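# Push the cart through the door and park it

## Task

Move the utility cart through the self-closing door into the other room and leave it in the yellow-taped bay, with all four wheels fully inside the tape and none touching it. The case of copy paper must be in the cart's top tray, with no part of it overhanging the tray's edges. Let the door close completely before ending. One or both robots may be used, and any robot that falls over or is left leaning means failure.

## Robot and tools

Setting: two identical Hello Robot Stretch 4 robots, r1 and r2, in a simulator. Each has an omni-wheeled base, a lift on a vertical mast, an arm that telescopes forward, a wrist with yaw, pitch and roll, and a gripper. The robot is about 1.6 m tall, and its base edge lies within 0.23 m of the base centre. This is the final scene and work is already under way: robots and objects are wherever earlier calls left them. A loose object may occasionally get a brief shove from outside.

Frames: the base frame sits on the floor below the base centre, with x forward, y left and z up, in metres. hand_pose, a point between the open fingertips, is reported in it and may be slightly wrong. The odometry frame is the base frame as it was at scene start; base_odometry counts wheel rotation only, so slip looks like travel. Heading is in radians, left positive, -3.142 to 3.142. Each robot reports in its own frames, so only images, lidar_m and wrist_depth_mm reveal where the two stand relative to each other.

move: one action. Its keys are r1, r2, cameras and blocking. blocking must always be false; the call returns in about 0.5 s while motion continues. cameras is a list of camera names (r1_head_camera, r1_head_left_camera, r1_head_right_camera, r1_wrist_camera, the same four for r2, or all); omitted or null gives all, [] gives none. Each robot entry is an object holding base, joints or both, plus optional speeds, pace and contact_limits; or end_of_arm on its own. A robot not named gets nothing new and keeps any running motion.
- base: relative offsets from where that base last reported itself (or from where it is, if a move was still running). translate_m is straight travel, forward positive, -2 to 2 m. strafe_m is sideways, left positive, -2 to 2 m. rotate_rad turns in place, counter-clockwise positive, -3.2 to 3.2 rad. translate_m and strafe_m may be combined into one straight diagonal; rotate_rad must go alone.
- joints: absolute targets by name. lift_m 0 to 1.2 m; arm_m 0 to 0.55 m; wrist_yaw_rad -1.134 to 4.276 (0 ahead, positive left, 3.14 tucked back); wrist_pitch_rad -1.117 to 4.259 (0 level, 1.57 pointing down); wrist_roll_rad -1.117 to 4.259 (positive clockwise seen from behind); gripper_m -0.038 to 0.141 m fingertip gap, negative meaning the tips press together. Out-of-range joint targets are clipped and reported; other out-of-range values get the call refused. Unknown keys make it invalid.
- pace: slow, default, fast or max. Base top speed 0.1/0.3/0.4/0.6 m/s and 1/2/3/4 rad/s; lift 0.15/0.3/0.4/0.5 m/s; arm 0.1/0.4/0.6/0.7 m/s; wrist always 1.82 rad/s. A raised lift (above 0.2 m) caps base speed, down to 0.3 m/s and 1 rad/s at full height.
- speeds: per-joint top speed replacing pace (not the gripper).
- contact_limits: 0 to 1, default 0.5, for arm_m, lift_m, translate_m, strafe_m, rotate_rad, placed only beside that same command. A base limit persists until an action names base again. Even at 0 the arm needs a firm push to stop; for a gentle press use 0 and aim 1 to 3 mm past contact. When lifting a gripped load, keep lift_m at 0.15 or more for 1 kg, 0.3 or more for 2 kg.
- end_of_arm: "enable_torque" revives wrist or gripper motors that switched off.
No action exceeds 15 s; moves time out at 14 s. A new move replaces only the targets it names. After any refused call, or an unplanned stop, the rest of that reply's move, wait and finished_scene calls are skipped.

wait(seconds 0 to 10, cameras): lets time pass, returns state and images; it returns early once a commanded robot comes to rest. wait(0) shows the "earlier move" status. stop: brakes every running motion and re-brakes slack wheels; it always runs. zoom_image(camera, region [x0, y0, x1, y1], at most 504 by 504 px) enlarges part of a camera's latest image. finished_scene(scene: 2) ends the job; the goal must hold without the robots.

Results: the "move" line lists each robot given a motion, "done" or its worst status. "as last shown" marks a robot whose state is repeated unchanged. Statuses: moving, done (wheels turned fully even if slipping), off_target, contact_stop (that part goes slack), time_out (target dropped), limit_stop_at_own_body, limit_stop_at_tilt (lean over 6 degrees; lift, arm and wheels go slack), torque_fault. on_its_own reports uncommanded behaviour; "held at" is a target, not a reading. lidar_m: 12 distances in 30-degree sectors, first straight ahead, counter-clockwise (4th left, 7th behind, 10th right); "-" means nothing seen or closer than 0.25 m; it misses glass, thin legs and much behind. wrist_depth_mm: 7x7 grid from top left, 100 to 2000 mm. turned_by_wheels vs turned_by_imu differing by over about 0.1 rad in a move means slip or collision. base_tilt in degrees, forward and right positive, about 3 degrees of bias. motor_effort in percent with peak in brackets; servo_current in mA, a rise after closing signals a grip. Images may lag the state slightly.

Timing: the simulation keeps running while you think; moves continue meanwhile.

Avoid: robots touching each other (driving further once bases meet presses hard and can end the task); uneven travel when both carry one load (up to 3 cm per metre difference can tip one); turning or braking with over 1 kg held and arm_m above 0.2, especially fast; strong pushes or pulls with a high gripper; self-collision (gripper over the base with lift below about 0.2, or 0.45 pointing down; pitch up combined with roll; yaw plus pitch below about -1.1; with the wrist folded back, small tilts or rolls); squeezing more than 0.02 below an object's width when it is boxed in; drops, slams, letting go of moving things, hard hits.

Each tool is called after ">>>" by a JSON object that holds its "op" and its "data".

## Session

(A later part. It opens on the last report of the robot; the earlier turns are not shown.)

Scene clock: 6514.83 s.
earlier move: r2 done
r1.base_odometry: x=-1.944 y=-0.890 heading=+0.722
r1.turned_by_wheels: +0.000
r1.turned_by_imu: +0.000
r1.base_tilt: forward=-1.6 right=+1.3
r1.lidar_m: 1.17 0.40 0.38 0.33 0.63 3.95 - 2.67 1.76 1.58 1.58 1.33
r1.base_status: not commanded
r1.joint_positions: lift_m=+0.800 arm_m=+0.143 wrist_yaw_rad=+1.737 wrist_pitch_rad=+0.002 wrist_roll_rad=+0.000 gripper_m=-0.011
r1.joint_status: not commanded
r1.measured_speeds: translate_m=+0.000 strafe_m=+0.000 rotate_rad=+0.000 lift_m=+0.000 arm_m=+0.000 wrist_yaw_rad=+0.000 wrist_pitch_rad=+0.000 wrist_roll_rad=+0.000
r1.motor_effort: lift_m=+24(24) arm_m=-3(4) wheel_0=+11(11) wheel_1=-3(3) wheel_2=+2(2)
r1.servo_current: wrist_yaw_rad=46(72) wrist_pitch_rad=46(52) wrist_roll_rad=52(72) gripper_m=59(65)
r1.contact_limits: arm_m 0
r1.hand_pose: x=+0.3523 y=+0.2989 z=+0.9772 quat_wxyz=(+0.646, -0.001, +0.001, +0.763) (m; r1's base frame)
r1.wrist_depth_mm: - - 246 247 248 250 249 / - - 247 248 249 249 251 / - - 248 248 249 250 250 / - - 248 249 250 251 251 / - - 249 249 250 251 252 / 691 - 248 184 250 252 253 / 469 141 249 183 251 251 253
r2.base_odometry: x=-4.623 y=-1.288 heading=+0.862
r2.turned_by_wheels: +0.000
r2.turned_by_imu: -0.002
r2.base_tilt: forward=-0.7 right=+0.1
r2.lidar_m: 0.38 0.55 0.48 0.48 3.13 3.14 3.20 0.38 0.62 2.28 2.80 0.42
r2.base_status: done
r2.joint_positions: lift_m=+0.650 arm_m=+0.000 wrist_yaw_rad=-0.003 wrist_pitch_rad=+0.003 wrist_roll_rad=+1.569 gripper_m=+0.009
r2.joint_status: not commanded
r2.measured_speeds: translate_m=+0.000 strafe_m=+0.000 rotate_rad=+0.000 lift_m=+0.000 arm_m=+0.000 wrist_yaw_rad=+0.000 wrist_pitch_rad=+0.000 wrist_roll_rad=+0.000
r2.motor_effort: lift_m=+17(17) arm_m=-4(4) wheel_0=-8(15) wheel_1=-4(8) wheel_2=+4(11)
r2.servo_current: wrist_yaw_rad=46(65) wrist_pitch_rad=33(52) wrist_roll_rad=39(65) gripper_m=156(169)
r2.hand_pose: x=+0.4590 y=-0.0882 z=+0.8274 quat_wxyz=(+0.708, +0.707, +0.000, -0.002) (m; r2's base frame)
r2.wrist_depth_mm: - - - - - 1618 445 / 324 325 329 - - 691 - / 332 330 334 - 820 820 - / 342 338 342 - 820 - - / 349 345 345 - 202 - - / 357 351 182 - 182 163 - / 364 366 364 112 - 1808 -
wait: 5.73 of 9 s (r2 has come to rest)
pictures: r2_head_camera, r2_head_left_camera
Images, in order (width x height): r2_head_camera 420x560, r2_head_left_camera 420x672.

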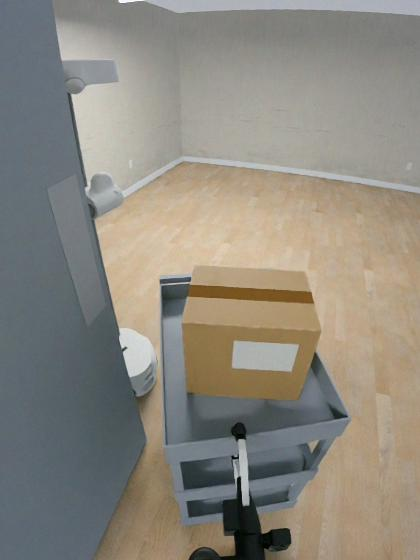

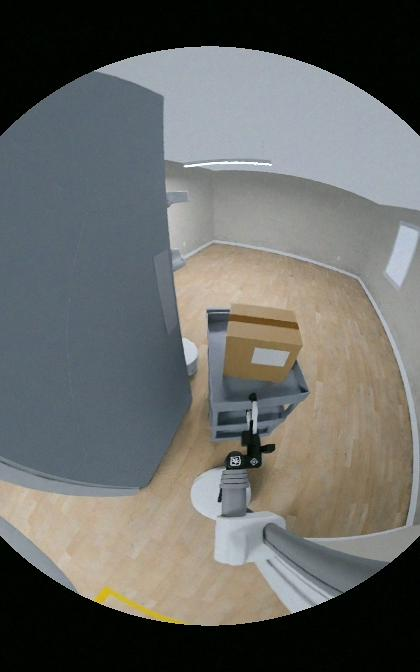

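>>> {"op": "wait", "data": {"seconds": 0, "cameras": ["r2_head_right_camera"]}}

>>> {"op": "zoom_image", "data": {"camera": "r2_head_right_camera", "region": [100, 400, 420, 640]}}

>>> {"op": "wait", "data": {"seconds": 0, "cameras": ["r2_head_camera"]}}

>>> {"op": "zoom_image", "data": {"camera": "r2_head_camera", "region": [110, 220, 390, 500]}}

Scene clock: 6526.40 s.
r1.base_odometry: x=-1.944 y=-0.890 heading=+0.722
r1.turned_by_wheels: +0.000
r1.turned_by_imu: +0.000
r1.base_tilt: forward=-1.6 right=+1.2
r1.lidar_m: 1.19 0.39 0.39 0.34 0.60 3.95 - 2.67 1.74 1.57 1.60 1.28
r1.base_status: not commanded
r1.joint_positions: lift_m=+0.800 arm_m=+0.143 wrist_yaw_rad=+1.737 wrist_pitch_rad=+0.002 wrist_roll_rad=+0.000 gripper_m=-0.011
r1.joint_status: not commanded
r1.measured_speeds: translate_m=+0.000 strafe_m=+0.000 rotate_rad=+0.000 lift_m=+0.000 arm_m=+0.000 wrist_yaw_rad=+0.000 wrist_pitch_rad=+0.000 wrist_roll_rad=+0.000
r1.motor_effort: lift_m=+24(24) arm_m=-4(4) wheel_0=+10(11) wheel_1=-2(3) wheel_2=+2(2)
r1.servo_current: wrist_yaw_rad=46(72) wrist_pitch_rad=39(52) wrist_roll_rad=46(72) gripper_m=52(65)
r1.contact_limits: arm_m 0
r1.hand_pose: x=+0.3523 y=+0.2989 z=+0.9772 quat_wxyz=(+0.646, -0.001, +0.001, +0.763) (m; r1's base frame)
r1.wrist_depth_mm: - - 246 248 248 249 249 / - - 247 248 249 250 250 / - - 248 248 249 250 251 / - - 247 249 250 250 251 / - - 248 249 251 252 252 / 691 - 249 184 250 252 253 / 469 141 250 183 251 252 253
r2.base_odometry: x=-4.623 y=-1.288 heading=+0.862
r2.turned_by_wheels: +0.000
r2.turned_by_imu: +0.000
r2.base_tilt: forward=-0.7 right=+0.1
r2.lidar_m: 0.39 0.58 0.49 0.49 3.13 3.14 3.18 0.38 0.59 2.28 2.81 0.44
r2.base_status: done
r2.joint_positions: lift_m=+0.650 arm_m=+0.000 wrist_yaw_rad=-0.003 wrist_pitch_rad=+0.003 wrist_roll_rad=+1.569 gripper_m=+0.009
r2.joint_status: not commanded
r2.measured_speeds: translate_m=+0.000 strafe_m=+0.000 rotate_rad=+0.000 lift_m=+0.000 arm_m=+0.000 wrist_yaw_rad=+0.000 wrist_pitch_rad=+0.000 wrist_roll_rad=+0.000
r2.motor_effort: lift_m=+17(17) arm_m=-4(4) wheel_0=-8(15) wheel_1=-4(8) wheel_2=+4(11)
r2.servo_current: wrist_yaw_rad=52(65) wrist_pitch_rad=39(52) wrist_roll_rad=52(65) gripper_m=163(169)
r2.hand_pose: x=+0.4590 y=-0.0882 z=+0.8274 quat_wxyz=(+0.708, +0.707, +0.000, -0.002) (m; r2's base frame)
r2.wrist_depth_mm: - - - - - 1618 445 / 322 325 327 - - 691 - / 330 332 334 - 820 809 - / 340 340 340 - 809 - - / 347 345 347 - 202 - - / 355 351 182 - 182 163 - / 364 364 366 112 - 1863 -
pictures: r2_head_right_camera
Images, in order (width x height): r2_head_right_camera 420x672.

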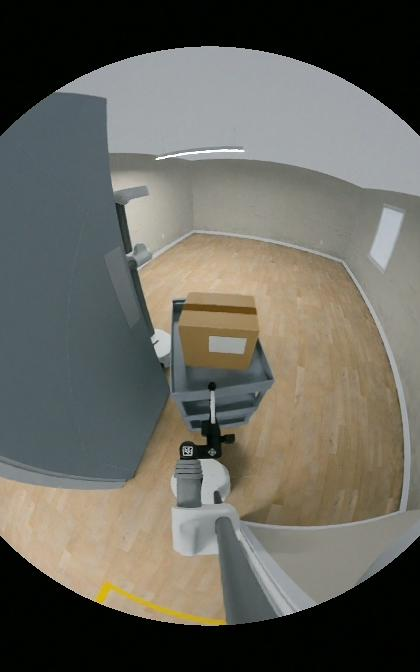

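Scaled by 1.575 from the camera's 420x672 image, which has a finer 600x960 frame.

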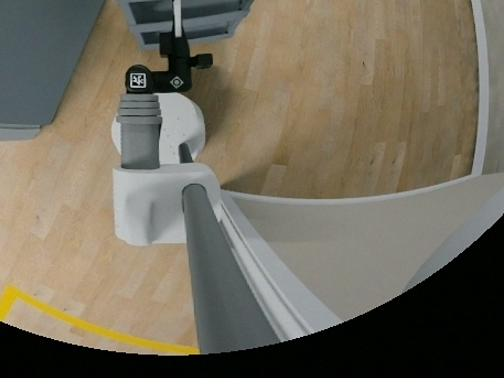

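Scene clock: 6526.40 s.
r1.base_odometry: x=-1.944 y=-0.890 heading=+0.722
r1.turned_by_wheels: +0.000
r1.turned_by_imu: +0.000
r1.base_tilt: forward=-1.6 right=+1.2
r1.lidar_m: 1.19 0.39 0.39 0.34 0.60 3.95 - 2.67 1.74 1.57 1.60 1.28
r1.base_status: not commanded
r1.joint_positions: lift_m=+0.800 arm_m=+0.143 wrist_yaw_rad=+1.737 wrist_pitch_rad=+0.002 wrist_roll_rad=+0.000 gripper_m=-0.011
r1.joint_status: not commanded
r1.measured_speeds: translate_m=+0.000 strafe_m=+0.000 rotate_rad=+0.000 lift_m=+0.000 arm_m=+0.000 wrist_yaw_rad=+0.000 wrist_pitch_rad=+0.000 wrist_roll_rad=+0.000
r1.motor_effort: lift_m=+24(24) arm_m=-4(4) wheel_0=+10(11) wheel_1=-2(3) wheel_2=+2(2)
r1.servo_current: wrist_yaw_rad=46(72) wrist_pitch_rad=39(52) wrist_roll_rad=46(72) gripper_m=52(65)
r1.contact_limits: arm_m 0
r1.hand_pose: x=+0.3523 y=+0.2989 z=+0.9772 quat_wxyz=(+0.646, -0.001, +0.001, +0.763) (m; r1's base frame)
r1.wrist_depth_mm: - - 246 248 248 249 249 / - - 247 248 249 250 250 / - - 248 248 249 250 251 / - - 247 249 250 250 251 / - - 248 249 251 252 252 / 691 - 249 184 250 252 253 / 469 141 250 183 251 252 253
r2.base_odometry: x=-4.623 y=-1.288 heading=+0.862
r2.turned_by_wheels: +0.000
r2.turned_by_imu: +0.000
r2.base_tilt: forward=-0.7 right=+0.1
r2.lidar_m: 0.39 0.58 0.49 0.49 3.13 3.14 3.18 0.38 0.59 2.28 2.81 0.44
r2.base_status: done
r2.joint_positions: lift_m=+0.650 arm_m=+0.000 wrist_yaw_rad=-0.003 wrist_pitch_rad=+0.003 wrist_roll_rad=+1.569 gripper_m=+0.009
r2.joint_status: not commanded
r2.measured_speeds: translate_m=+0.000 strafe_m=+0.000 rotate_rad=+0.000 lift_m=+0.000 arm_m=+0.000 wrist_yaw_rad=+0.000 wrist_pitch_rad=+0.000 wrist_roll_rad=+0.000
r2.motor_effort: lift_m=+17(17) arm_m=-4(4) wheel_0=-8(15) wheel_1=-4(8) wheel_2=+4(11)
r2.servo_current: wrist_yaw_rad=52(65) wrist_pitch_rad=39(52) wrist_roll_rad=52(65) gripper_m=163(169)
r2.hand_pose: x=+0.4590 y=-0.0882 z=+0.8274 quat_wxyz=(+0.708, +0.707, +0.000, -0.002) (m; r2's base frame)
r2.wrist_depth_mm: - - - - - 1618 445 / 322 325 327 - - 691 - / 330 332 334 - 820 809 - / 340 340 340 - 809 - - / 347 345 347 - 202 - - / 355 351 182 - 182 163 - / 364 364 366 112 - 1863 -
pictures: r2_head_camera
Images, in order (width x height): r2_head_camera 420x560.

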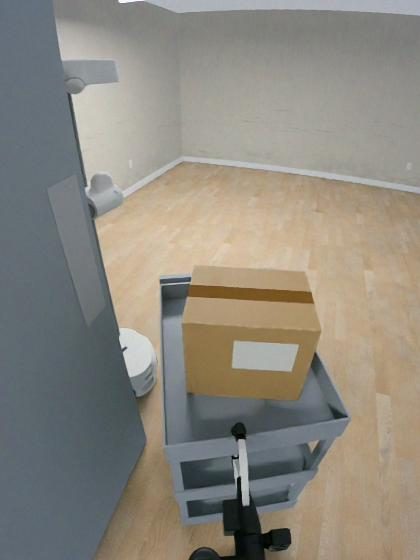

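Scaled by 1.800 from the camera's 420x560 image, which has a finer 1200x1600 frame.

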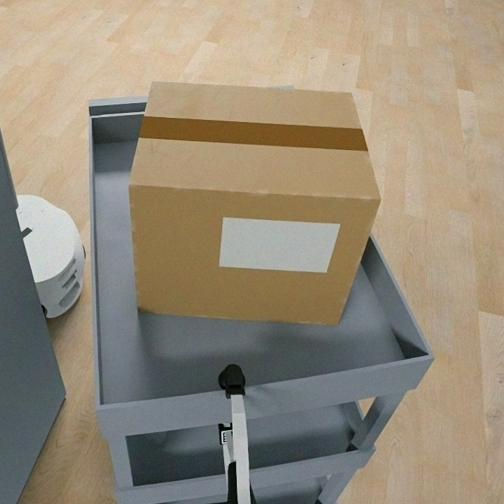

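>>> {"op": "move", "data": {"r2": {"base": {"translate_m": -0.098, "strafe_m": 0.173}, "pace": "slow"}, "blocking": false, "cameras": []}}

>>> {"op": "wait", "data": {"seconds": 6, "cameras": ["r2_head_camera", "r2_head_right_camera"]}}

>>> {"op": "zoom_image", "data": {"camera": "r2_head_camera", "region": [110, 220, 390, 500]}}

Scene clock: 6582.13 s.
move: r2 moving
r1.base_odometry: x=-1.944 y=-0.890 heading=+0.722
r1.turned_by_wheels: +0.000
r1.turned_by_imu: +0.000
r1.base_tilt: forward=-1.6 right=+1.2
r1.lidar_m: 1.20 0.41 0.39 0.34 0.60 3.96 - 2.64 1.73 1.57 1.60 1.30
r1.base_status: not commanded
r1.joint_positions: lift_m=+0.800 arm_m=+0.143 wrist_yaw_rad=+1.737 wrist_pitch_rad=+0.002 wrist_roll_rad=+0.000 gripper_m=-0.011
r1.joint_status: not commanded
r1.measured_speeds: translate_m=+0.000 strafe_m=+0.000 rotate_rad=+0.000 lift_m=+0.000 arm_m=+0.000 wrist_yaw_rad=+0.000 wrist_pitch_rad=+0.000 wrist_roll_rad=+0.000
r1.motor_effort: lift_m=+24(24) arm_m=-3(4) wheel_0=+11(11) wheel_1=-2(3) wheel_2=+2(2)
r1.servo_current: wrist_yaw_rad=46(52) wrist_pitch_rad=46(46) wrist_roll_rad=39(59) gripper_m=65(65)
r1.contact_limits: arm_m 0
r1.hand_pose: x=+0.3523 y=+0.2989 z=+0.9772 quat_wxyz=(+0.646, -0.001, +0.001, +0.763) (m; r1's base frame)
r1.wrist_depth_mm: - - 247 247 248 249 250 / - - 247 248 248 250 250 / - - 247 248 250 250 251 / - - 247 248 249 251 251 / - - 248 249 251 251 252 / 759 - 248 184 250 252 252 / 449 141 249 183 251 252 253
r2.base_odometry: x=-4.636 y=-1.286 heading=+0.862
r2.turned_by_wheels: +0.000
r2.turned_by_imu: +0.000
r2.base_tilt: forward=-0.6 right=+0.1
r2.lidar_m: 0.38 0.52 0.44 0.48 3.13 3.12 3.19 0.41 0.55 2.27 2.84 0.40
r2.base_status: translate_m moving; strafe_m moving
r2.joint_positions: lift_m=+0.650 arm_m=+0.000 wrist_yaw_rad=-0.004 wrist_pitch_rad=+0.003 wrist_roll_rad=+1.569 gripper_m=+0.009
r2.joint_status: not commanded
r2.measured_speeds: translate_m=-0.024 strafe_m=+0.043 rotate_rad=+0.001 lift_m=+0.000 arm_m=+0.000 wrist_yaw_rad=+0.000 wrist_pitch_rad=+0.000 wrist_roll_rad=+0.000
r2.motor_effort: lift_m=+17(17) arm_m=-4(4) wheel_0=-12(18) wheel_1=+4(6) wheel_2=+6(8)
r2.servo_current: wrist_yaw_rad=46(59) wrist_pitch_rad=46(46) wrist_roll_rad=46(52) gripper_m=150(163)
r2.hand_pose: x=+0.4589 y=-0.0886 z=+0.8274 quat_wxyz=(+0.708, +0.707, +0.000, -0.003) (m; r2's base frame)
r2.wrist_depth_mm: - - - - - 1618 452 / 324 325 327 - - 699 - / 330 332 332 - 820 809 - / 340 340 342 - 820 - - / 349 347 347 - 200 - - / 355 351 184 - 183 163 - / 362 362 364 112 - 1863 -
pictures: none
No camera images: "cameras" was empty.

Scene clock: 6584.90 s.
earlier move: r2 done
r1.base_odometry: x=-1.944 y=-0.890 heading=+0.722
r1.turned_by_wheels: +0.000
r1.turned_by_imu: +0.000
r1.base_tilt: forward=-1.5 right=+1.2
r1.lidar_m: 1.20 0.39 0.39 0.37 3.14 3.98 - 2.70 1.75 1.56 1.60 1.31
r1.base_status: not commanded
r1.joint_positions: lift_m=+0.800 arm_m=+0.143 wrist_yaw_rad=+1.737 wrist_pitch_rad=+0.002 wrist_roll_rad=+0.000 gripper_m=-0.011
r1.joint_status: not commanded
r1.measured_speeds: translate_m=+0.000 strafe_m=+0.000 rotate_rad=+0.000 lift_m=+0.000 arm_m=+0.000 wrist_yaw_rad=+0.000 wrist_pitch_rad=+0.000 wrist_roll_rad=+0.000
r1.motor_effort: lift_m=+24(24) arm_m=-4(4) wheel_0=+10(11) wheel_1=-2(3) wheel_2=+2(2)
r1.servo_current: wrist_yaw_rad=52(65) wrist_pitch_rad=33(52) wrist_roll_rad=39(59) gripper_m=59(65)
r1.contact_limits: arm_m 0
r1.hand_pose: x=+0.3523 y=+0.2989 z=+0.9772 quat_wxyz=(+0.646, -0.001, +0.001, +0.763) (m; r1's base frame)
r1.wrist_depth_mm: - - 246 247 249 249 250 / - - 246 247 249 250 250 / - - 247 248 249 249 251 / - - 248 249 250 251 251 / - - 249 249 250 251 251 / - 732 248 184 250 252 252 / 433 379 249 183 251 252 254
r2.base_odometry: x=-4.818 y=-1.250 heading=+0.862
r2.turned_by_wheels: +0.000
r2.turned_by_imu: +0.000
r2.base_tilt: forward=-0.7 right=+0.1
r2.lidar_m: 0.41 0.44 0.35 0.38 2.95 2.97 3.01 0.52 0.44 2.38 2.98 0.38
r2.base_status: done
r2.joint_positions: lift_m=+0.650 arm_m=+0.000 wrist_yaw_rad=-0.006 wrist_pitch_rad=+0.003 wrist_roll_rad=+1.569 gripper_m=+0.009
r2.joint_status: not commanded
r2.measured_speeds: translate_m=+0.000 strafe_m=+0.000 rotate_rad=+0.000 lift_m=+0.000 arm_m=+0.000 wrist_yaw_rad=+0.000 wrist_pitch_rad=+0.000 wrist_roll_rad=+0.000
r2.motor_effort: lift_m=+17(17) arm_m=-4(4) wheel_0=-7(18) wheel_1=+3(7) wheel_2=+3(8)
r2.servo_current: wrist_yaw_rad=46(65) wrist_pitch_rad=39(46) wrist_roll_rad=46(59) gripper_m=156(163)
r2.hand_pose: x=+0.4588 y=-0.0891 z=+0.8274 quat_wxyz=(+0.708, +0.707, -0.001, -0.003) (m; r2's base frame)
r2.wrist_depth_mm: 281 282 - - 169 683 - / 293 296 296 - 174 759 - / 312 315 315 - - 750 - / 338 334 336 - 183 - - / 366 357 - - 189 - - / 389 373 183 - 183 163 - / 640 597 647 112 - - -
wait: 2.77 of 6 s (r2 has come to rest)
pictures: r2_head_camera, r2_head_right_camera
Images, in order (width x height): r2_head_camera 420x560, r2_head_right_camera 420x672.

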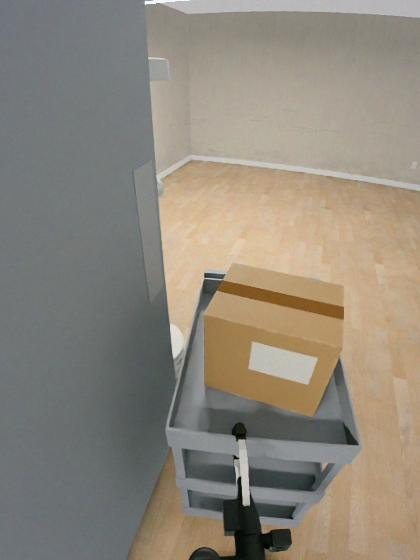

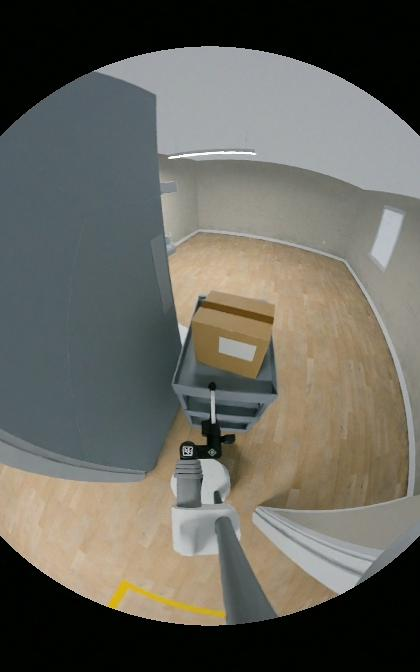

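Scaled by 1.800 from the camera's 420x560 image, which has a finer 1200x1600 frame.

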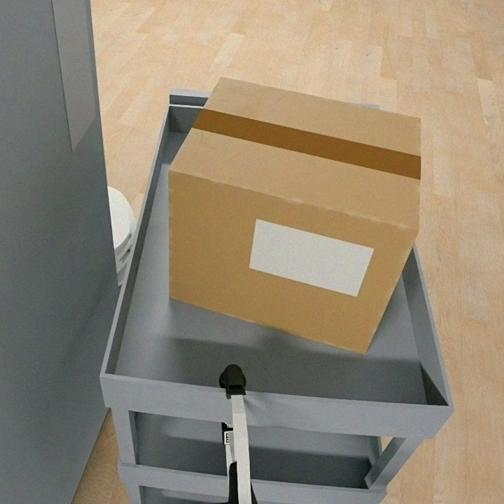

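>>> {"op": "move", "data": {"r2": {"base": {"translate_m": -0.53, "strafe_m": 0.055}, "pace": "slow"}, "blocking": false, "cameras": []}}

>>> {"op": "wait", "data": {"seconds": 9, "cameras": ["r2_head_camera", "r2_head_left_camera", "r2_head_right_camera"]}}

>>> {"op": "zoom_image", "data": {"camera": "r2_head_camera", "region": [110, 220, 390, 500]}}

Scene clock: 6612.30 s.
move: r2 moving
r1.base_odometry: x=-1.944 y=-0.890 heading=+0.722
r1.turned_by_wheels: +0.000
r1.turned_by_imu: +0.000
r1.base_tilt: forward=-1.6 right=+1.2
r1.lidar_m: 1.20 0.39 0.36 0.39 3.14 3.94 - 2.66 1.76 1.57 1.58 1.31
r1.base_status: not commanded
r1.joint_positions: lift_m=+0.800 arm_m=+0.143 wrist_yaw_rad=+1.737 wrist_pitch_rad=+0.002 wrist_roll_rad=+0.000 gripper_m=-0.011
r1.joint_status: not commanded
r1.measured_speeds: translate_m=+0.000 strafe_m=+0.000 rotate_rad=+0.000 lift_m=+0.000 arm_m=+0.000 wrist_yaw_rad=+0.000 wrist_pitch_rad=+0.000 wrist_roll_rad=+0.000
r1.motor_effort: lift_m=+24(24) arm_m=-3(4) wheel_0=+11(11) wheel_1=-2(3) wheel_2=+2(2)
r1.servo_current: wrist_yaw_rad=59(65) wrist_pitch_rad=46(46) wrist_roll_rad=20(65) gripper_m=59(59)
r1.contact_limits: arm_m 0
r1.hand_pose: x=+0.3523 y=+0.2989 z=+0.9772 quat_wxyz=(+0.646, -0.001, +0.001, +0.763) (m; r1's base frame)
r1.wrist_depth_mm: - - 246 247 248 249 249 / - - 247 248 250 249 250 / - - 248 248 250 250 250 / - - 248 248 249 251 252 / - - 248 249 250 251 252 / - 732 249 183 251 252 252 / - 379 249 183 251 252 253
r2.base_odometry: x=-4.827 y=-1.258 heading=+0.862
r2.turned_by_wheels: +0.000
r2.turned_by_imu: +0.000
r2.base_tilt: forward=-0.6 right=+0.1
r2.lidar_m: 0.39 0.41 0.36 0.39 2.95 2.99 3.01 0.51 0.41 2.40 2.96 0.40
r2.base_status: translate_m moving; strafe_m moving
r2.joint_positions: lift_m=+0.650 arm_m=+0.000 wrist_yaw_rad=-0.002 wrist_pitch_rad=+0.003 wrist_roll_rad=+1.569 gripper_m=+0.009
r2.joint_status: not commanded
r2.measured_speeds: translate_m=-0.048 strafe_m=+0.005 rotate_rad=+0.003 lift_m=+0.000 arm_m=+0.000 wrist_yaw_rad=+0.028 wrist_pitch_rad=+0.000 wrist_roll_rad=+0.000
r2.motor_effort: lift_m=+17(17) arm_m=-4(4) wheel_0=-11(14) wheel_1=-8(8) wheel_2=+11(11)
r2.servo_current: wrist_yaw_rad=46(59) wrist_pitch_rad=39(46) wrist_roll_rad=46(59) gripper_m=143(150)
r2.hand_pose: x=+0.4591 y=-0.0880 z=+0.8274 quat_wxyz=(+0.708, +0.707, +0.000, -0.002) (m; r2's base frame)
r2.wrist_depth_mm: 274 279 164 163 166 741 - / 290 294 - - 171 759 - / 310 310 314 - - 759 - / 340 334 336 - 182 - - / 373 362 368 - 189 - - / 668 375 183 - 182 163 - / 634 - - 112 - - -
pictures: none
No camera images: "cameras" was empty.

Scene clock: 6618.40 s.
earlier move: r2 done
r1.base_odometry: x=-1.944 y=-0.890 heading=+0.722
r1.turned_by_wheels: +0.000
r1.turned_by_imu: +0.000
r1.base_tilt: forward=-1.6 right=+1.2
r1.lidar_m: 1.18 0.42 0.35 3.09 3.18 3.97 - 2.71 1.74 1.57 1.59 1.33
r1.base_status: not commanded
r1.joint_positions: lift_m=+0.800 arm_m=+0.143 wrist_yaw_rad=+1.737 wrist_pitch_rad=+0.002 wrist_roll_rad=+0.000 gripper_m=-0.011
r1.joint_status: not commanded
r1.measured_speeds: translate_m=+0.000 strafe_m=+0.000 rotate_rad=+0.000 lift_m=+0.000 arm_m=+0.000 wrist_yaw_rad=+0.000 wrist_pitch_rad=+0.000 wrist_roll_rad=+0.000
r1.motor_effort: lift_m=+24(24) arm_m=-3(4) wheel_0=+10(11) wheel_1=-2(3) wheel_2=+2(2)
r1.servo_current: wrist_yaw_rad=46(65) wrist_pitch_rad=39(52) wrist_roll_rad=59(72) gripper_m=52(65)
r1.contact_limits: arm_m 0
r1.hand_pose: x=+0.3523 y=+0.2989 z=+0.9772 quat_wxyz=(+0.646, -0.001, +0.001, +0.763) (m; r1's base frame)
r1.wrist_depth_mm: - - 246 247 248 249 250 / - - 247 248 249 249 251 / - - 247 248 249 250 251 / - - 248 249 251 251 251 / - - 248 248 250 251 252 / - - 248 184 250 251 253 / - - 249 183 251 253 253
r2.base_odometry: x=-5.205 y=-1.616 heading=+0.863
r2.turned_by_wheels: +0.001
r2.turned_by_imu: +0.004
r2.base_tilt: forward=-0.7 right=+0.0
r2.lidar_m: 0.39 0.64 0.76 2.50 2.72 2.48 2.50 2.38 2.19 0.48 0.41 0.42
r2.base_status: done
r2.joint_positions: lift_m=+0.650 arm_m=+0.000 wrist_yaw_rad=+0.005 wrist_pitch_rad=+0.003 wrist_roll_rad=+1.569 gripper_m=+0.009
r2.joint_status: not commanded
r2.measured_speeds: translate_m=+0.000 strafe_m=+0.000 rotate_rad=+0.000 lift_m=+0.000 arm_m=+0.000 wrist_yaw_rad=+0.000 wrist_pitch_rad=+0.000 wrist_roll_rad=+0.000
r2.motor_effort: lift_m=+17(17) arm_m=-4(4) wheel_0=+1(14) wheel_1=-3(9) wheel_2=+9(16)
r2.servo_current: wrist_yaw_rad=52(65) wrist_pitch_rad=46(52) wrist_roll_rad=52(59) gripper_m=143(156)
r2.hand_pose: x=+0.4597 y=-0.0860 z=+0.8274 quat_wxyz=(+0.708, +0.707, +0.003, +0.001) (m; r2's base frame)
r2.wrist_depth_mm: 283 285 - - 172 691 - / 297 297 298 - 176 768 - / 314 314 315 - 768 778 - / 336 334 336 - 185 - - / 353 357 362 - 189 - - / - 373 185 - 183 164 - / - - - 112 - - -
wait: 6.10 of 9 s (r2 has come to rest)
pictures: r2_head_camera, r2_head_left_camera, r2_head_right_camera
Images, in order (width x height): r2_head_camera 420x560, r2_head_left_camera 420x672, r2_head_right_camera 420x672.

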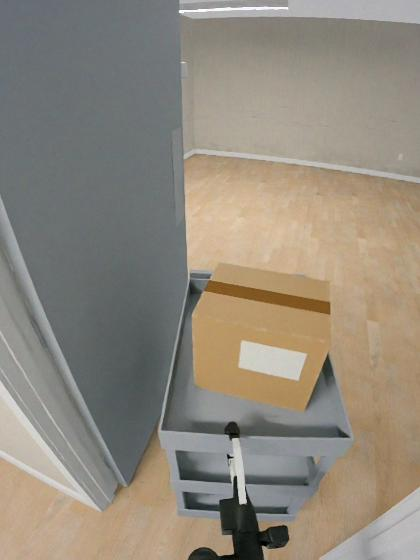

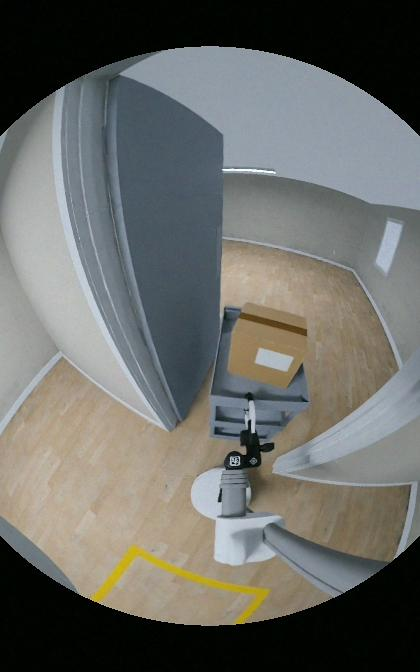

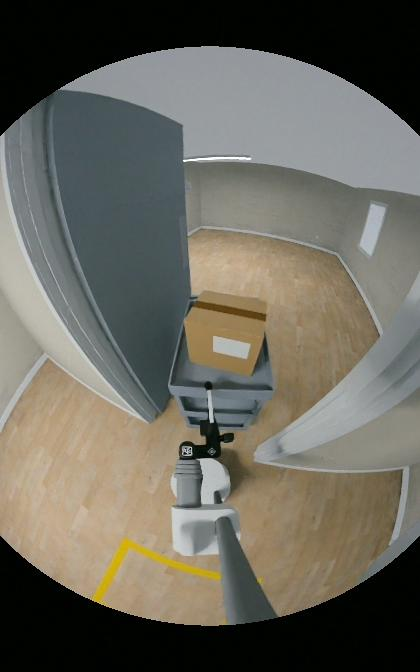

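Scaled by 1.800 from the camera's 420x560 image, which has a finer 1200x1600 frame.

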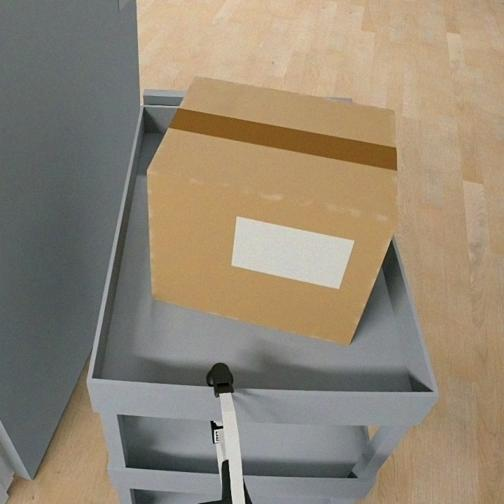

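>>> {"op": "move", "data": {"r2": {"base": {"translate_m": -0.71, "strafe_m": 0.092}, "pace": "slow"}, "blocking": false, "cameras": []}}

>>> {"op": "wait", "data": {"seconds": 10, "cameras": ["r2_head_camera", "r2_head_left_camera", "r2_head_right_camera"]}}

>>> {"op": "zoom_image", "data": {"camera": "r2_head_camera", "region": [110, 220, 390, 500]}}

Scene clock: 6654.60 s.
move: r2 moving
r1.base_odometry: x=-1.944 y=-0.890 heading=+0.722
r1.turned_by_wheels: +0.000
r1.turned_by_imu: +0.000
r1.base_tilt: forward=-1.6 right=+1.2
r1.lidar_m: 1.18 0.41 0.39 3.13 3.17 3.96 - 2.65 1.73 1.57 1.61 1.30
r1.base_status: not commanded
r1.joint_positions: lift_m=+0.800 arm_m=+0.143 wrist_yaw_rad=+1.737 wrist_pitch_rad=+0.002 wrist_roll_rad=+0.000 gripper_m=-0.011
r1.joint_status: not commanded
r1.measured_speeds: translate_m=+0.000 strafe_m=+0.000 rotate_rad=+0.000 lift_m=+0.000 arm_m=+0.000 wrist_yaw_rad=+0.000 wrist_pitch_rad=+0.000 wrist_roll_rad=+0.000
r1.motor_effort: lift_m=+24(24) arm_m=-3(4) wheel_0=+10(11) wheel_1=-2(3) wheel_2=+2(2)
r1.servo_current: wrist_yaw_rad=46(72) wrist_pitch_rad=39(39) wrist_roll_rad=52(52) gripper_m=52(65)
r1.contact_limits: arm_m 0
r1.hand_pose: x=+0.3523 y=+0.2989 z=+0.9772 quat_wxyz=(+0.646, -0.001, +0.001, +0.763) (m; r1's base frame)
r1.wrist_depth_mm: - - 246 247 247 249 250 / - - 247 248 249 249 250 / - - 247 248 249 251 250 / - - 248 249 250 251 251 / - - 248 250 250 251 252 / - - 249 184 251 252 252 / - - 249 183 251 252 253
r2.base_odometry: x=-5.214 y=-1.625 heading=+0.863
r2.turned_by_wheels: +0.000
r2.turned_by_imu: +0.001
r2.base_tilt: forward=-0.7 right=+0.1
r2.lidar_m: 0.39 0.62 0.78 2.50 2.68 2.45 2.50 2.41 2.21 0.50 0.41 0.42
r2.base_status: translate_m moving; strafe_m moving
r2.joint_positions: lift_m=+0.650 arm_m=+0.000 wrist_yaw_rad=+0.005 wrist_pitch_rad=+0.003 wrist_roll_rad=+1.569 gripper_m=+0.009
r2.joint_status: not commanded
r2.measured_speeds: translate_m=-0.049 strafe_m=+0.007 rotate_rad=-0.003 lift_m=+0.000 arm_m=+0.000 wrist_yaw_rad=+0.000 wrist_pitch_rad=+0.000 wrist_roll_rad=+0.000
r2.motor_effort: lift_m=+17(17) arm_m=-3(4) wheel_0=-5(6) wheel_1=-5(6) wheel_2=+14(15)
r2.servo_current: wrist_yaw_rad=52(52) wrist_pitch_rad=39(46) wrist_roll_rad=39(52) gripper_m=143(156)
r2.hand_pose: x=+0.4597 y=-0.0860 z=+0.8274 quat_wxyz=(+0.708, +0.707, +0.003, +0.001) (m; r2's base frame)
r2.wrist_depth_mm: 282 286 - - 173 691 - / 297 298 298 - 177 759 - / 314 314 317 - 788 778 - / 336 332 336 - 185 - - / 353 355 359 - 189 - - / - 373 185 - 183 163 - / - - - 112 - - -
pictures: none
No camera images: "cameras" was empty.

Scene clock: 6662.53 s.
earlier move: r2 done
r1.base_odometry: x=-1.944 y=-0.890 heading=+0.722
r1.turned_by_wheels: +0.000
r1.turned_by_imu: -0.001
r1.base_tilt: forward=-1.6 right=+1.2
r1.lidar_m: 1.19 0.41 0.38 3.12 3.16 3.94 - 2.66 1.73 1.57 1.60 1.29
r1.base_status: not commanded
r1.joint_positions: lift_m=+0.800 arm_m=+0.143 wrist_yaw_rad=+1.737 wrist_pitch_rad=+0.002 wrist_roll_rad=+0.000 gripper_m=-0.011
r1.joint_status: not commanded
r1.measured_speeds: translate_m=+0.000 strafe_m=+0.000 rotate_rad=+0.000 lift_m=+0.000 arm_m=+0.000 wrist_yaw_rad=+0.000 wrist_pitch_rad=+0.000 wrist_roll_rad=+0.000
r1.motor_effort: lift_m=+24(24) arm_m=-3(4) wheel_0=+11(11) wheel_1=-2(3) wheel_2=+2(2)
r1.servo_current: wrist_yaw_rad=65(72) wrist_pitch_rad=46(52) wrist_roll_rad=46(78) gripper_m=52(65)
r1.contact_limits: arm_m 0
r1.hand_pose: x=+0.3523 y=+0.2989 z=+0.9772 quat_wxyz=(+0.646, -0.001, +0.001, +0.763) (m; r1's base frame)
r1.wrist_depth_mm: - - 247 247 248 249 250 / - - 247 247 248 249 250 / - - 248 248 248 250 251 / - - 248 248 250 251 252 / - - 248 249 250 251 252 / - - 249 183 251 251 252 / - - 249 183 251 252 253
r2.base_odometry: x=-5.736 y=-2.096 heading=+0.863
r2.turned_by_wheels: +0.000
r2.turned_by_imu: +0.003
r2.base_tilt: forward=-0.7 right=+0.0
r2.lidar_m: 0.40 1.21 2.57 2.67 1.96 1.79 1.83 2.24 2.01 1.62 1.05 0.41
r2.base_status: done
r2.joint_positions: lift_m=+0.650 arm_m=+0.000 wrist_yaw_rad=+0.005 wrist_pitch_rad=+0.003 wrist_roll_rad=+1.569 gripper_m=+0.009
r2.joint_status: not commanded
r2.measured_speeds: translate_m=+0.000 strafe_m=+0.000 rotate_rad=+0.000 lift_m=+0.000 arm_m=+0.000 wrist_yaw_rad=+0.000 wrist_pitch_rad=+0.000 wrist_roll_rad=+0.000
r2.motor_effort: lift_m=+17(17) arm_m=-3(4) wheel_0=-2(8) wheel_1=-3(8) wheel_2=+9(16)
r2.servo_current: wrist_yaw_rad=46(65) wrist_pitch_rad=39(52) wrist_roll_rad=46(65) gripper_m=150(156)
r2.hand_pose: x=+0.4597 y=-0.0860 z=+0.8274 quat_wxyz=(+0.708, +0.707, +0.003, +0.001) (m; r2's base frame)
r2.wrist_depth_mm: 296 300 301 - - 627 - / 306 307 307 - 186 - - / 320 319 322 - 798 - - / 336 334 338 - 190 - - / 353 353 355 - 191 - - / 368 362 182 - 186 163 - / - - - 112 - - -
wait: 7.93 of 10 s (r2 has come to rest)
pictures: r2_head_camera, r2_head_left_camera, r2_head_right_camera
Images, in order (width x height): r2_head_camera 420x560, r2_head_left_camera 420x672, r2_head_right_camera 420x672.

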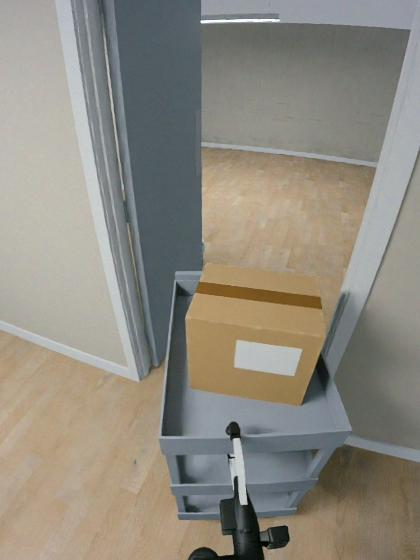

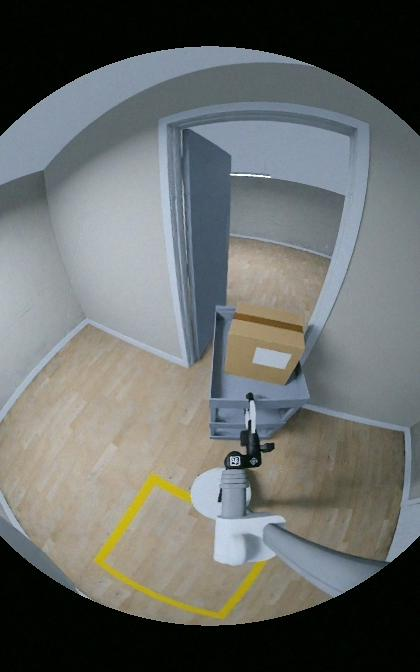

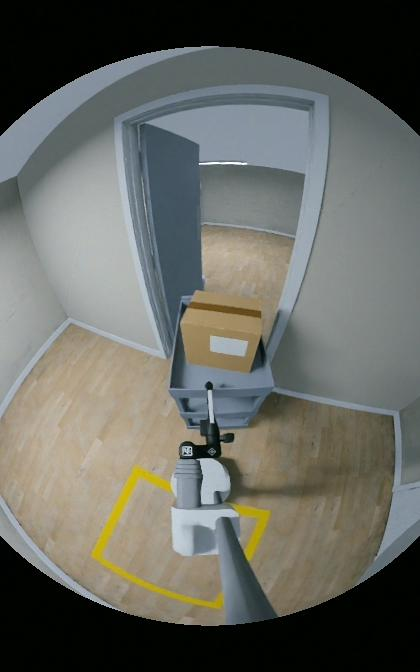

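Scaled by 1.800 from the camera's 420x560 image, which has a finer 1200x1600 frame.

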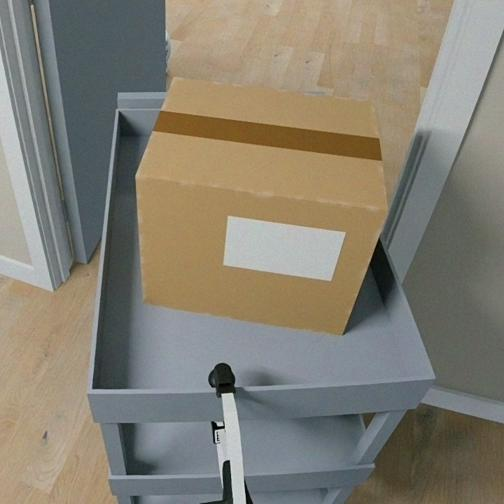

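>>> {"op": "move", "data": {"r2": {"base": {"translate_m": -0.763, "strafe_m": 0.093}, "pace": "slow"}, "blocking": false, "cameras": []}}

>>> {"op": "wait", "data": {"seconds": 10, "cameras": ["r2_head_camera", "r2_head_left_camera", "r2_head_right_camera"]}}

>>> {"op": "zoom_image", "data": {"camera": "r2_head_camera", "region": [110, 220, 390, 500]}}

Scene clock: 6697.27 s.
move: r2 moving
r1.base_odometry: x=-1.944 y=-0.890 heading=+0.722
r1.turned_by_wheels: +0.000
r1.turned_by_imu: +0.000
r1.base_tilt: forward=-1.6 right=+1.3
r1.lidar_m: 1.19 0.40 0.39 3.12 3.15 3.94 - 2.63 1.73 1.58 1.57 1.30
r1.base_status: not commanded
r1.joint_positions: lift_m=+0.800 arm_m=+0.143 wrist_yaw_rad=+1.737 wrist_pitch_rad=+0.002 wrist_roll_rad=+0.000 gripper_m=-0.011
r1.joint_status: not commanded
r1.measured_speeds: translate_m=+0.000 strafe_m=+0.000 rotate_rad=+0.000 lift_m=+0.000 arm_m=+0.000 wrist_yaw_rad=+0.000 wrist_pitch_rad=+0.000 wrist_roll_rad=+0.000
r1.motor_effort: lift_m=+24(24) arm_m=-3(4) wheel_0=+11(11) wheel_1=-2(3) wheel_2=+2(2)
r1.servo_current: wrist_yaw_rad=33(59) wrist_pitch_rad=39(46) wrist_roll_rad=52(65) gripper_m=59(65)
r1.contact_limits: arm_m 0
r1.hand_pose: x=+0.3523 y=+0.2989 z=+0.9772 quat_wxyz=(+0.646, -0.001, +0.001, +0.763) (m; r1's base frame)
r1.wrist_depth_mm: - - 246 247 248 249 250 / - - 246 248 249 250 250 / - - 247 248 249 251 251 / - - 248 249 249 251 251 / - - 248 249 250 251 252 / - - 248 184 250 250 252 / - - 249 183 251 252 253
r2.base_odometry: x=-5.745 y=-2.104 heading=+0.863
r2.turned_by_wheels: +0.000
r2.turned_by_imu: +0.001
r2.base_tilt: forward=-0.7 right=+0.0
r2.lidar_m: 0.39 1.22 2.53 2.71 1.95 1.78 1.81 2.20 2.00 1.67 1.07 0.41
r2.base_status: translate_m moving; strafe_m moving
r2.joint_positions: lift_m=+0.650 arm_m=+0.000 wrist_yaw_rad=+0.005 wrist_pitch_rad=+0.003 wrist_roll_rad=+1.569 gripper_m=+0.009
r2.joint_status: not commanded
r2.measured_speeds: translate_m=-0.049 strafe_m=+0.006 rotate_rad=+0.000 lift_m=+0.000 arm_m=+0.000 wrist_yaw_rad=+0.000 wrist_pitch_rad=+0.000 wrist_roll_rad=+0.000
r2.motor_effort: lift_m=+17(17) arm_m=-3(4) wheel_0=-6(6) wheel_1=-6(7) wheel_2=+14(15)
r2.servo_current: wrist_yaw_rad=59(59) wrist_pitch_rad=33(46) wrist_roll_rad=33(59) gripper_m=143(150)
r2.hand_pose: x=+0.4597 y=-0.0860 z=+0.8274 quat_wxyz=(+0.708, +0.707, +0.003, +0.001) (m; r2's base frame)
r2.wrist_depth_mm: 297 300 301 - - 634 - / 304 307 309 - 187 - - / 320 320 322 - 798 - - / 336 336 338 - 190 - - / 351 351 353 - 191 - - / 366 359 183 - 186 156 - / - - - 112 - - -
pictures: none
No camera images: "cameras" was empty.

Scene clock: 6705.73 s.
earlier move: r2 done
r1.base_odometry: x=-1.944 y=-0.890 heading=+0.722
r1.turned_by_wheels: +0.000
r1.turned_by_imu: -0.001
r1.base_tilt: forward=-1.5 right=+1.3
r1.lidar_m: 1.18 0.40 0.37 3.12 3.16 3.93 - 2.68 1.74 1.58 1.61 1.32
r1.base_status: not commanded
r1.joint_positions: lift_m=+0.800 arm_m=+0.143 wrist_yaw_rad=+1.737 wrist_pitch_rad=+0.002 wrist_roll_rad=+0.000 gripper_m=-0.011
r1.joint_status: not commanded
r1.measured_speeds: translate_m=+0.000 strafe_m=+0.000 rotate_rad=+0.000 lift_m=+0.000 arm_m=+0.000 wrist_yaw_rad=+0.000 wrist_pitch_rad=+0.000 wrist_roll_rad=+0.000
r1.motor_effort: lift_m=+24(24) arm_m=-3(4) wheel_0=+10(11) wheel_1=-2(3) wheel_2=+2(2)
r1.servo_current: wrist_yaw_rad=52(72) wrist_pitch_rad=39(52) wrist_roll_rad=52(72) gripper_m=52(65)
r1.contact_limits: arm_m 0
r1.hand_pose: x=+0.3523 y=+0.2989 z=+0.9772 quat_wxyz=(+0.646, -0.001, +0.001, +0.763) (m; r1's base frame)
r1.wrist_depth_mm: - - 246 247 248 249 250 / - - 247 248 249 250 251 / - - 248 248 249 250 251 / - - 247 248 249 250 251 / - - 248 249 250 251 252 / - - 249 184 250 251 252 / - - 250 183 250 252 253
r2.base_odometry: x=-6.302 y=-2.615 heading=+0.864
r2.turned_by_wheels: +0.000
r2.turned_by_imu: +0.004
r2.base_tilt: forward=-0.7 right=+0.0
r2.lidar_m: 0.37 2.14 2.87 1.80 1.17 1.04 1.09 1.37 1.76 1.82 1.83 0.43
r2.base_status: done
r2.joint_positions: lift_m=+0.650 arm_m=+0.000 wrist_yaw_rad=+0.005 wrist_pitch_rad=+0.003 wrist_roll_rad=+1.569 gripper_m=+0.009
r2.joint_status: not commanded
r2.measured_speeds: translate_m=+0.000 strafe_m=+0.000 rotate_rad=+0.000 lift_m=+0.000 arm_m=+0.000 wrist_yaw_rad=+0.000 wrist_pitch_rad=+0.000 wrist_roll_rad=+0.000
r2.motor_effort: lift_m=+17(17) arm_m=-4(4) wheel_0=-1(11) wheel_1=-3(8) wheel_2=+10(15)
r2.servo_current: wrist_yaw_rad=52(65) wrist_pitch_rad=39(52) wrist_roll_rad=39(72) gripper_m=150(156)
r2.hand_pose: x=+0.4597 y=-0.0860 z=+0.8274 quat_wxyz=(+0.708, +0.707, +0.003, +0.001) (m; r2's base frame)
r2.wrist_depth_mm: - - - - 197 504 466 / 315 320 319 - 778 699 - / 327 327 329 - 798 - - / 338 338 338 - 809 - - / 347 349 349 - 195 - - / 357 355 182 - 187 163 - / - 370 370 112 151 1863 -
wait: 8.47 of 10 s (r2 has come to rest)
pictures: r2_head_camera, r2_head_left_camera, r2_head_right_camera
Images, in order (width x height): r2_head_camera 420x560, r2_head_left_camera 420x672, r2_head_right_camera 420x672.

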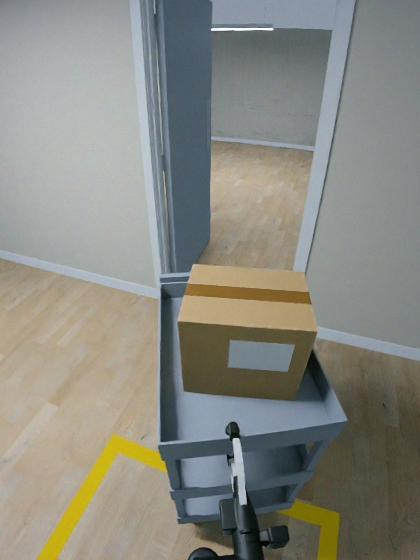

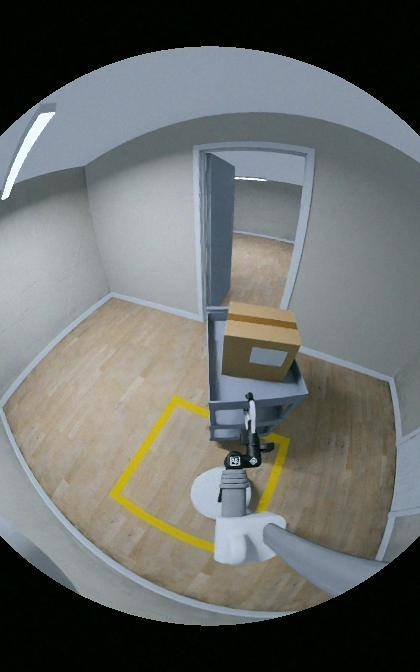

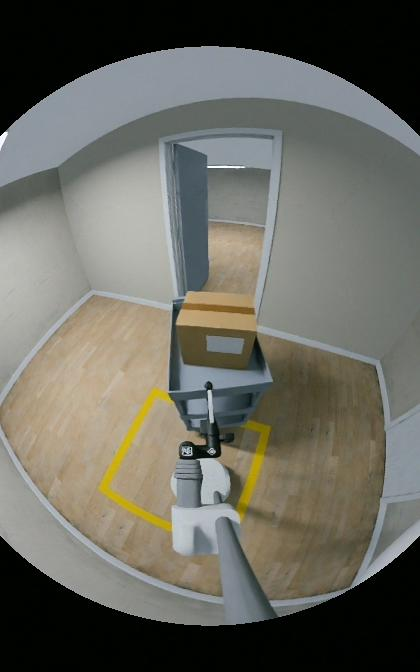

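Scaled by 1.800 from the camera's 420x560 image, which has a finer 1200x1600 frame.

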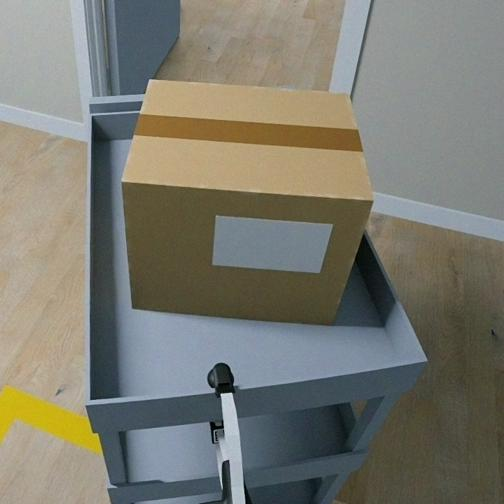

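>>> {"op": "move", "data": {"r2": {"base": {"translate_m": -0.191, "strafe_m": 0.22}, "pace": "slow"}, "blocking": false, "cameras": []}}

>>> {"op": "wait", "data": {"seconds": 7, "cameras": ["r2_head_camera", "r2_head_right_camera"]}}

>>> {"op": "zoom_image", "data": {"camera": "r2_head_camera", "region": [0, 300, 420, 560]}}

Scene clock: 6737.17 s.
move: r2 moving
r1.base_odometry: x=-1.944 y=-0.890 heading=+0.722
r1.turned_by_wheels: +0.000
r1.turned_by_imu: +0.000
r1.base_tilt: forward=-1.5 right=+1.2
r1.lidar_m: 1.20 0.40 0.40 3.13 3.15 3.96 - 2.68 1.77 1.56 1.59 1.30
r1.base_status: not commanded
r1.joint_positions: lift_m=+0.800 arm_m=+0.143 wrist_yaw_rad=+1.737 wrist_pitch_rad=+0.002 wrist_roll_rad=+0.000 gripper_m=-0.011
r1.joint_status: not commanded
r1.measured_speeds: translate_m=+0.000 strafe_m=+0.000 rotate_rad=+0.000 lift_m=+0.000 arm_m=+0.000 wrist_yaw_rad=+0.000 wrist_pitch_rad=+0.000 wrist_roll_rad=+0.000
r1.motor_effort: lift_m=+24(24) arm_m=-4(4) wheel_0=+10(11) wheel_1=-2(2) wheel_2=+2(2)
r1.servo_current: wrist_yaw_rad=52(52) wrist_pitch_rad=39(52) wrist_roll_rad=59(59) gripper_m=59(65)
r1.contact_limits: arm_m 0
r1.hand_pose: x=+0.3523 y=+0.2989 z=+0.9772 quat_wxyz=(+0.646, -0.001, +0.001, +0.763) (m; r1's base frame)
r1.wrist_depth_mm: - - 246 247 248 249 251 / - - 247 248 249 250 250 / - - 247 248 249 250 251 / - - 248 248 250 251 252 / - - 248 249 250 251 252 / - - 248 183 249 252 251 / - - 250 183 252 253 252
r2.base_odometry: x=-6.315 y=-2.615 heading=+0.864
r2.turned_by_wheels: +0.000
r2.turned_by_imu: +0.001
r2.base_tilt: forward=-0.7 right=+0.0
r2.lidar_m: 0.37 2.17 2.85 1.79 1.14 1.03 1.07 1.35 1.77 1.86 1.84 0.42
r2.base_status: translate_m moving; strafe_m moving
r2.joint_positions: lift_m=+0.650 arm_m=+0.000 wrist_yaw_rad=+0.005 wrist_pitch_rad=+0.003 wrist_roll_rad=+1.569 gripper_m=+0.009
r2.joint_status: not commanded
r2.measured_speeds: translate_m=-0.032 strafe_m=+0.037 rotate_rad=-0.004 lift_m=+0.000 arm_m=+0.000 wrist_yaw_rad=-0.005 wrist_pitch_rad=+0.000 wrist_roll_rad=+0.000
r2.motor_effort: lift_m=+17(17) arm_m=-3(4) wheel_0=-6(8) wheel_1=+5(6) wheel_2=+8(14)
r2.servo_current: wrist_yaw_rad=46(65) wrist_pitch_rad=46(46) wrist_roll_rad=52(52) gripper_m=150(156)
r2.hand_pose: x=+0.4597 y=-0.0860 z=+0.8274 quat_wxyz=(+0.708, +0.707, +0.003, +0.001) (m; r2's base frame)
r2.wrist_depth_mm: - - - - 198 500 466 / 320 322 322 - 768 683 - / 327 329 330 - 809 820 - / 338 336 342 - 809 - - / 349 349 349 - 195 - - / 357 353 182 - 182 156 - / 373 373 370 112 - 1808 -
pictures: none
No camera images: "cameras" was empty.

Scene clock: 6740.83 s.
earlier move: r2 done
r1.base_odometry: x=-1.944 y=-0.890 heading=+0.722
r1.turned_by_wheels: +0.000
r1.turned_by_imu: +0.000
r1.base_tilt: forward=-1.6 right=+1.3
r1.lidar_m: 1.18 0.42 0.38 3.13 3.18 3.95 - 2.67 1.76 1.57 1.61 1.32
r1.base_status: not commanded
r1.joint_positions: lift_m=+0.800 arm_m=+0.143 wrist_yaw_rad=+1.737 wrist_pitch_rad=+0.002 wrist_roll_rad=+0.000 gripper_m=-0.011
r1.joint_status: not commanded
r1.measured_speeds: translate_m=+0.000 strafe_m=+0.000 rotate_rad=+0.000 lift_m=+0.000 arm_m=+0.000 wrist_yaw_rad=+0.000 wrist_pitch_rad=+0.000 wrist_roll_rad=+0.000
r1.motor_effort: lift_m=+24(24) arm_m=-3(4) wheel_0=+10(11) wheel_1=-2(3) wheel_2=+2(2)
r1.servo_current: wrist_yaw_rad=33(78) wrist_pitch_rad=39(52) wrist_roll_rad=46(72) gripper_m=59(65)
r1.contact_limits: arm_m 0
r1.hand_pose: x=+0.3523 y=+0.2989 z=+0.9772 quat_wxyz=(+0.646, -0.001, +0.001, +0.763) (m; r1's base frame)
r1.wrist_depth_mm: - - 246 247 248 249 250 / - - 246 247 249 250 250 / - - 248 248 249 250 250 / - - 247 249 250 251 252 / - - 248 249 250 251 252 / - - 248 183 250 252 252 / - - 249 183 250 252 253
r2.base_odometry: x=-6.593 y=-2.617 heading=+0.863
r2.turned_by_wheels: -0.001
r2.turned_by_imu: -0.002
r2.base_tilt: forward=-0.7 right=+0.0
r2.lidar_m: 0.40 2.48 2.73 1.36 0.86 0.78 0.80 1.04 1.95 1.96 0.49 0.38
r2.base_status: done
r2.joint_positions: lift_m=+0.650 arm_m=+0.000 wrist_yaw_rad=-0.006 wrist_pitch_rad=+0.003 wrist_roll_rad=+1.569 gripper_m=+0.009
r2.joint_status: not commanded
r2.measured_speeds: translate_m=+0.000 strafe_m=+0.000 rotate_rad=+0.000 lift_m=+0.000 arm_m=+0.000 wrist_yaw_rad=+0.000 wrist_pitch_rad=+0.000 wrist_roll_rad=+0.000
r2.motor_effort: lift_m=+17(17) arm_m=-3(4) wheel_0=-7(18) wheel_1=+3(6) wheel_2=+2(14)
r2.servo_current: wrist_yaw_rad=59(65) wrist_pitch_rad=46(46) wrist_roll_rad=52(65) gripper_m=150(156)
r2.hand_pose: x=+0.4588 y=-0.0891 z=+0.8274 quat_wxyz=(+0.708, +0.707, -0.001, -0.003) (m; r2's base frame)
r2.wrist_depth_mm: 276 278 163 163 165 - - / 293 293 - - 172 759 - / 312 315 315 - - 750 - / 334 336 336 - 183 - - / 362 362 368 - 189 - - / - 382 182 - 186 163 - / - - - 112 - 1708 -
wait: 3.67 of 7 s (r2 has come to rest)
pictures: r2_head_camera, r2_head_right_camera
Images, in order (width x height): r2_head_camera 420x560, r2_head_right_camera 420x672.

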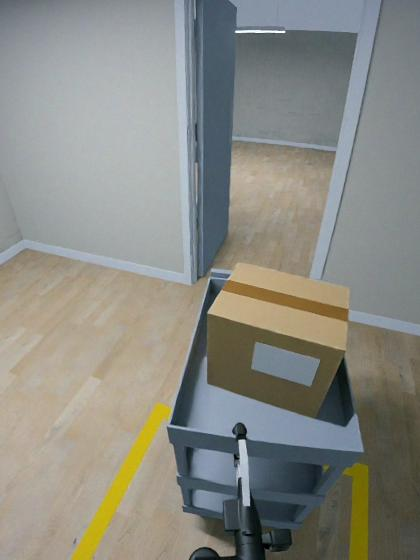

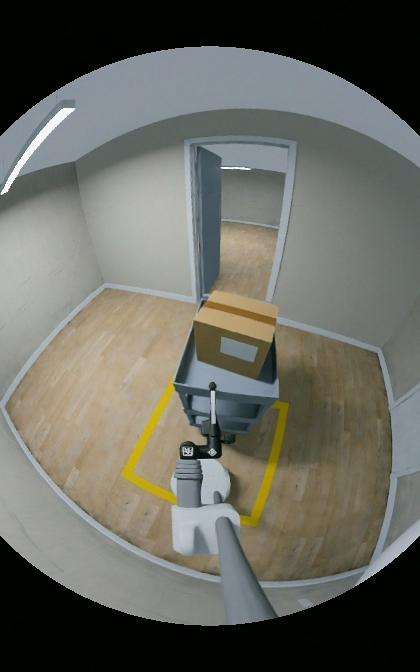

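Scaled by 1.200 from the camera's 420x560 image, which has a finer 1200x1600 frame.

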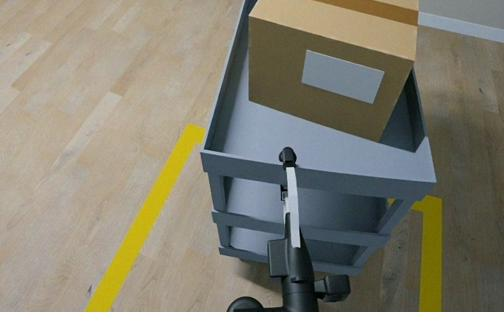

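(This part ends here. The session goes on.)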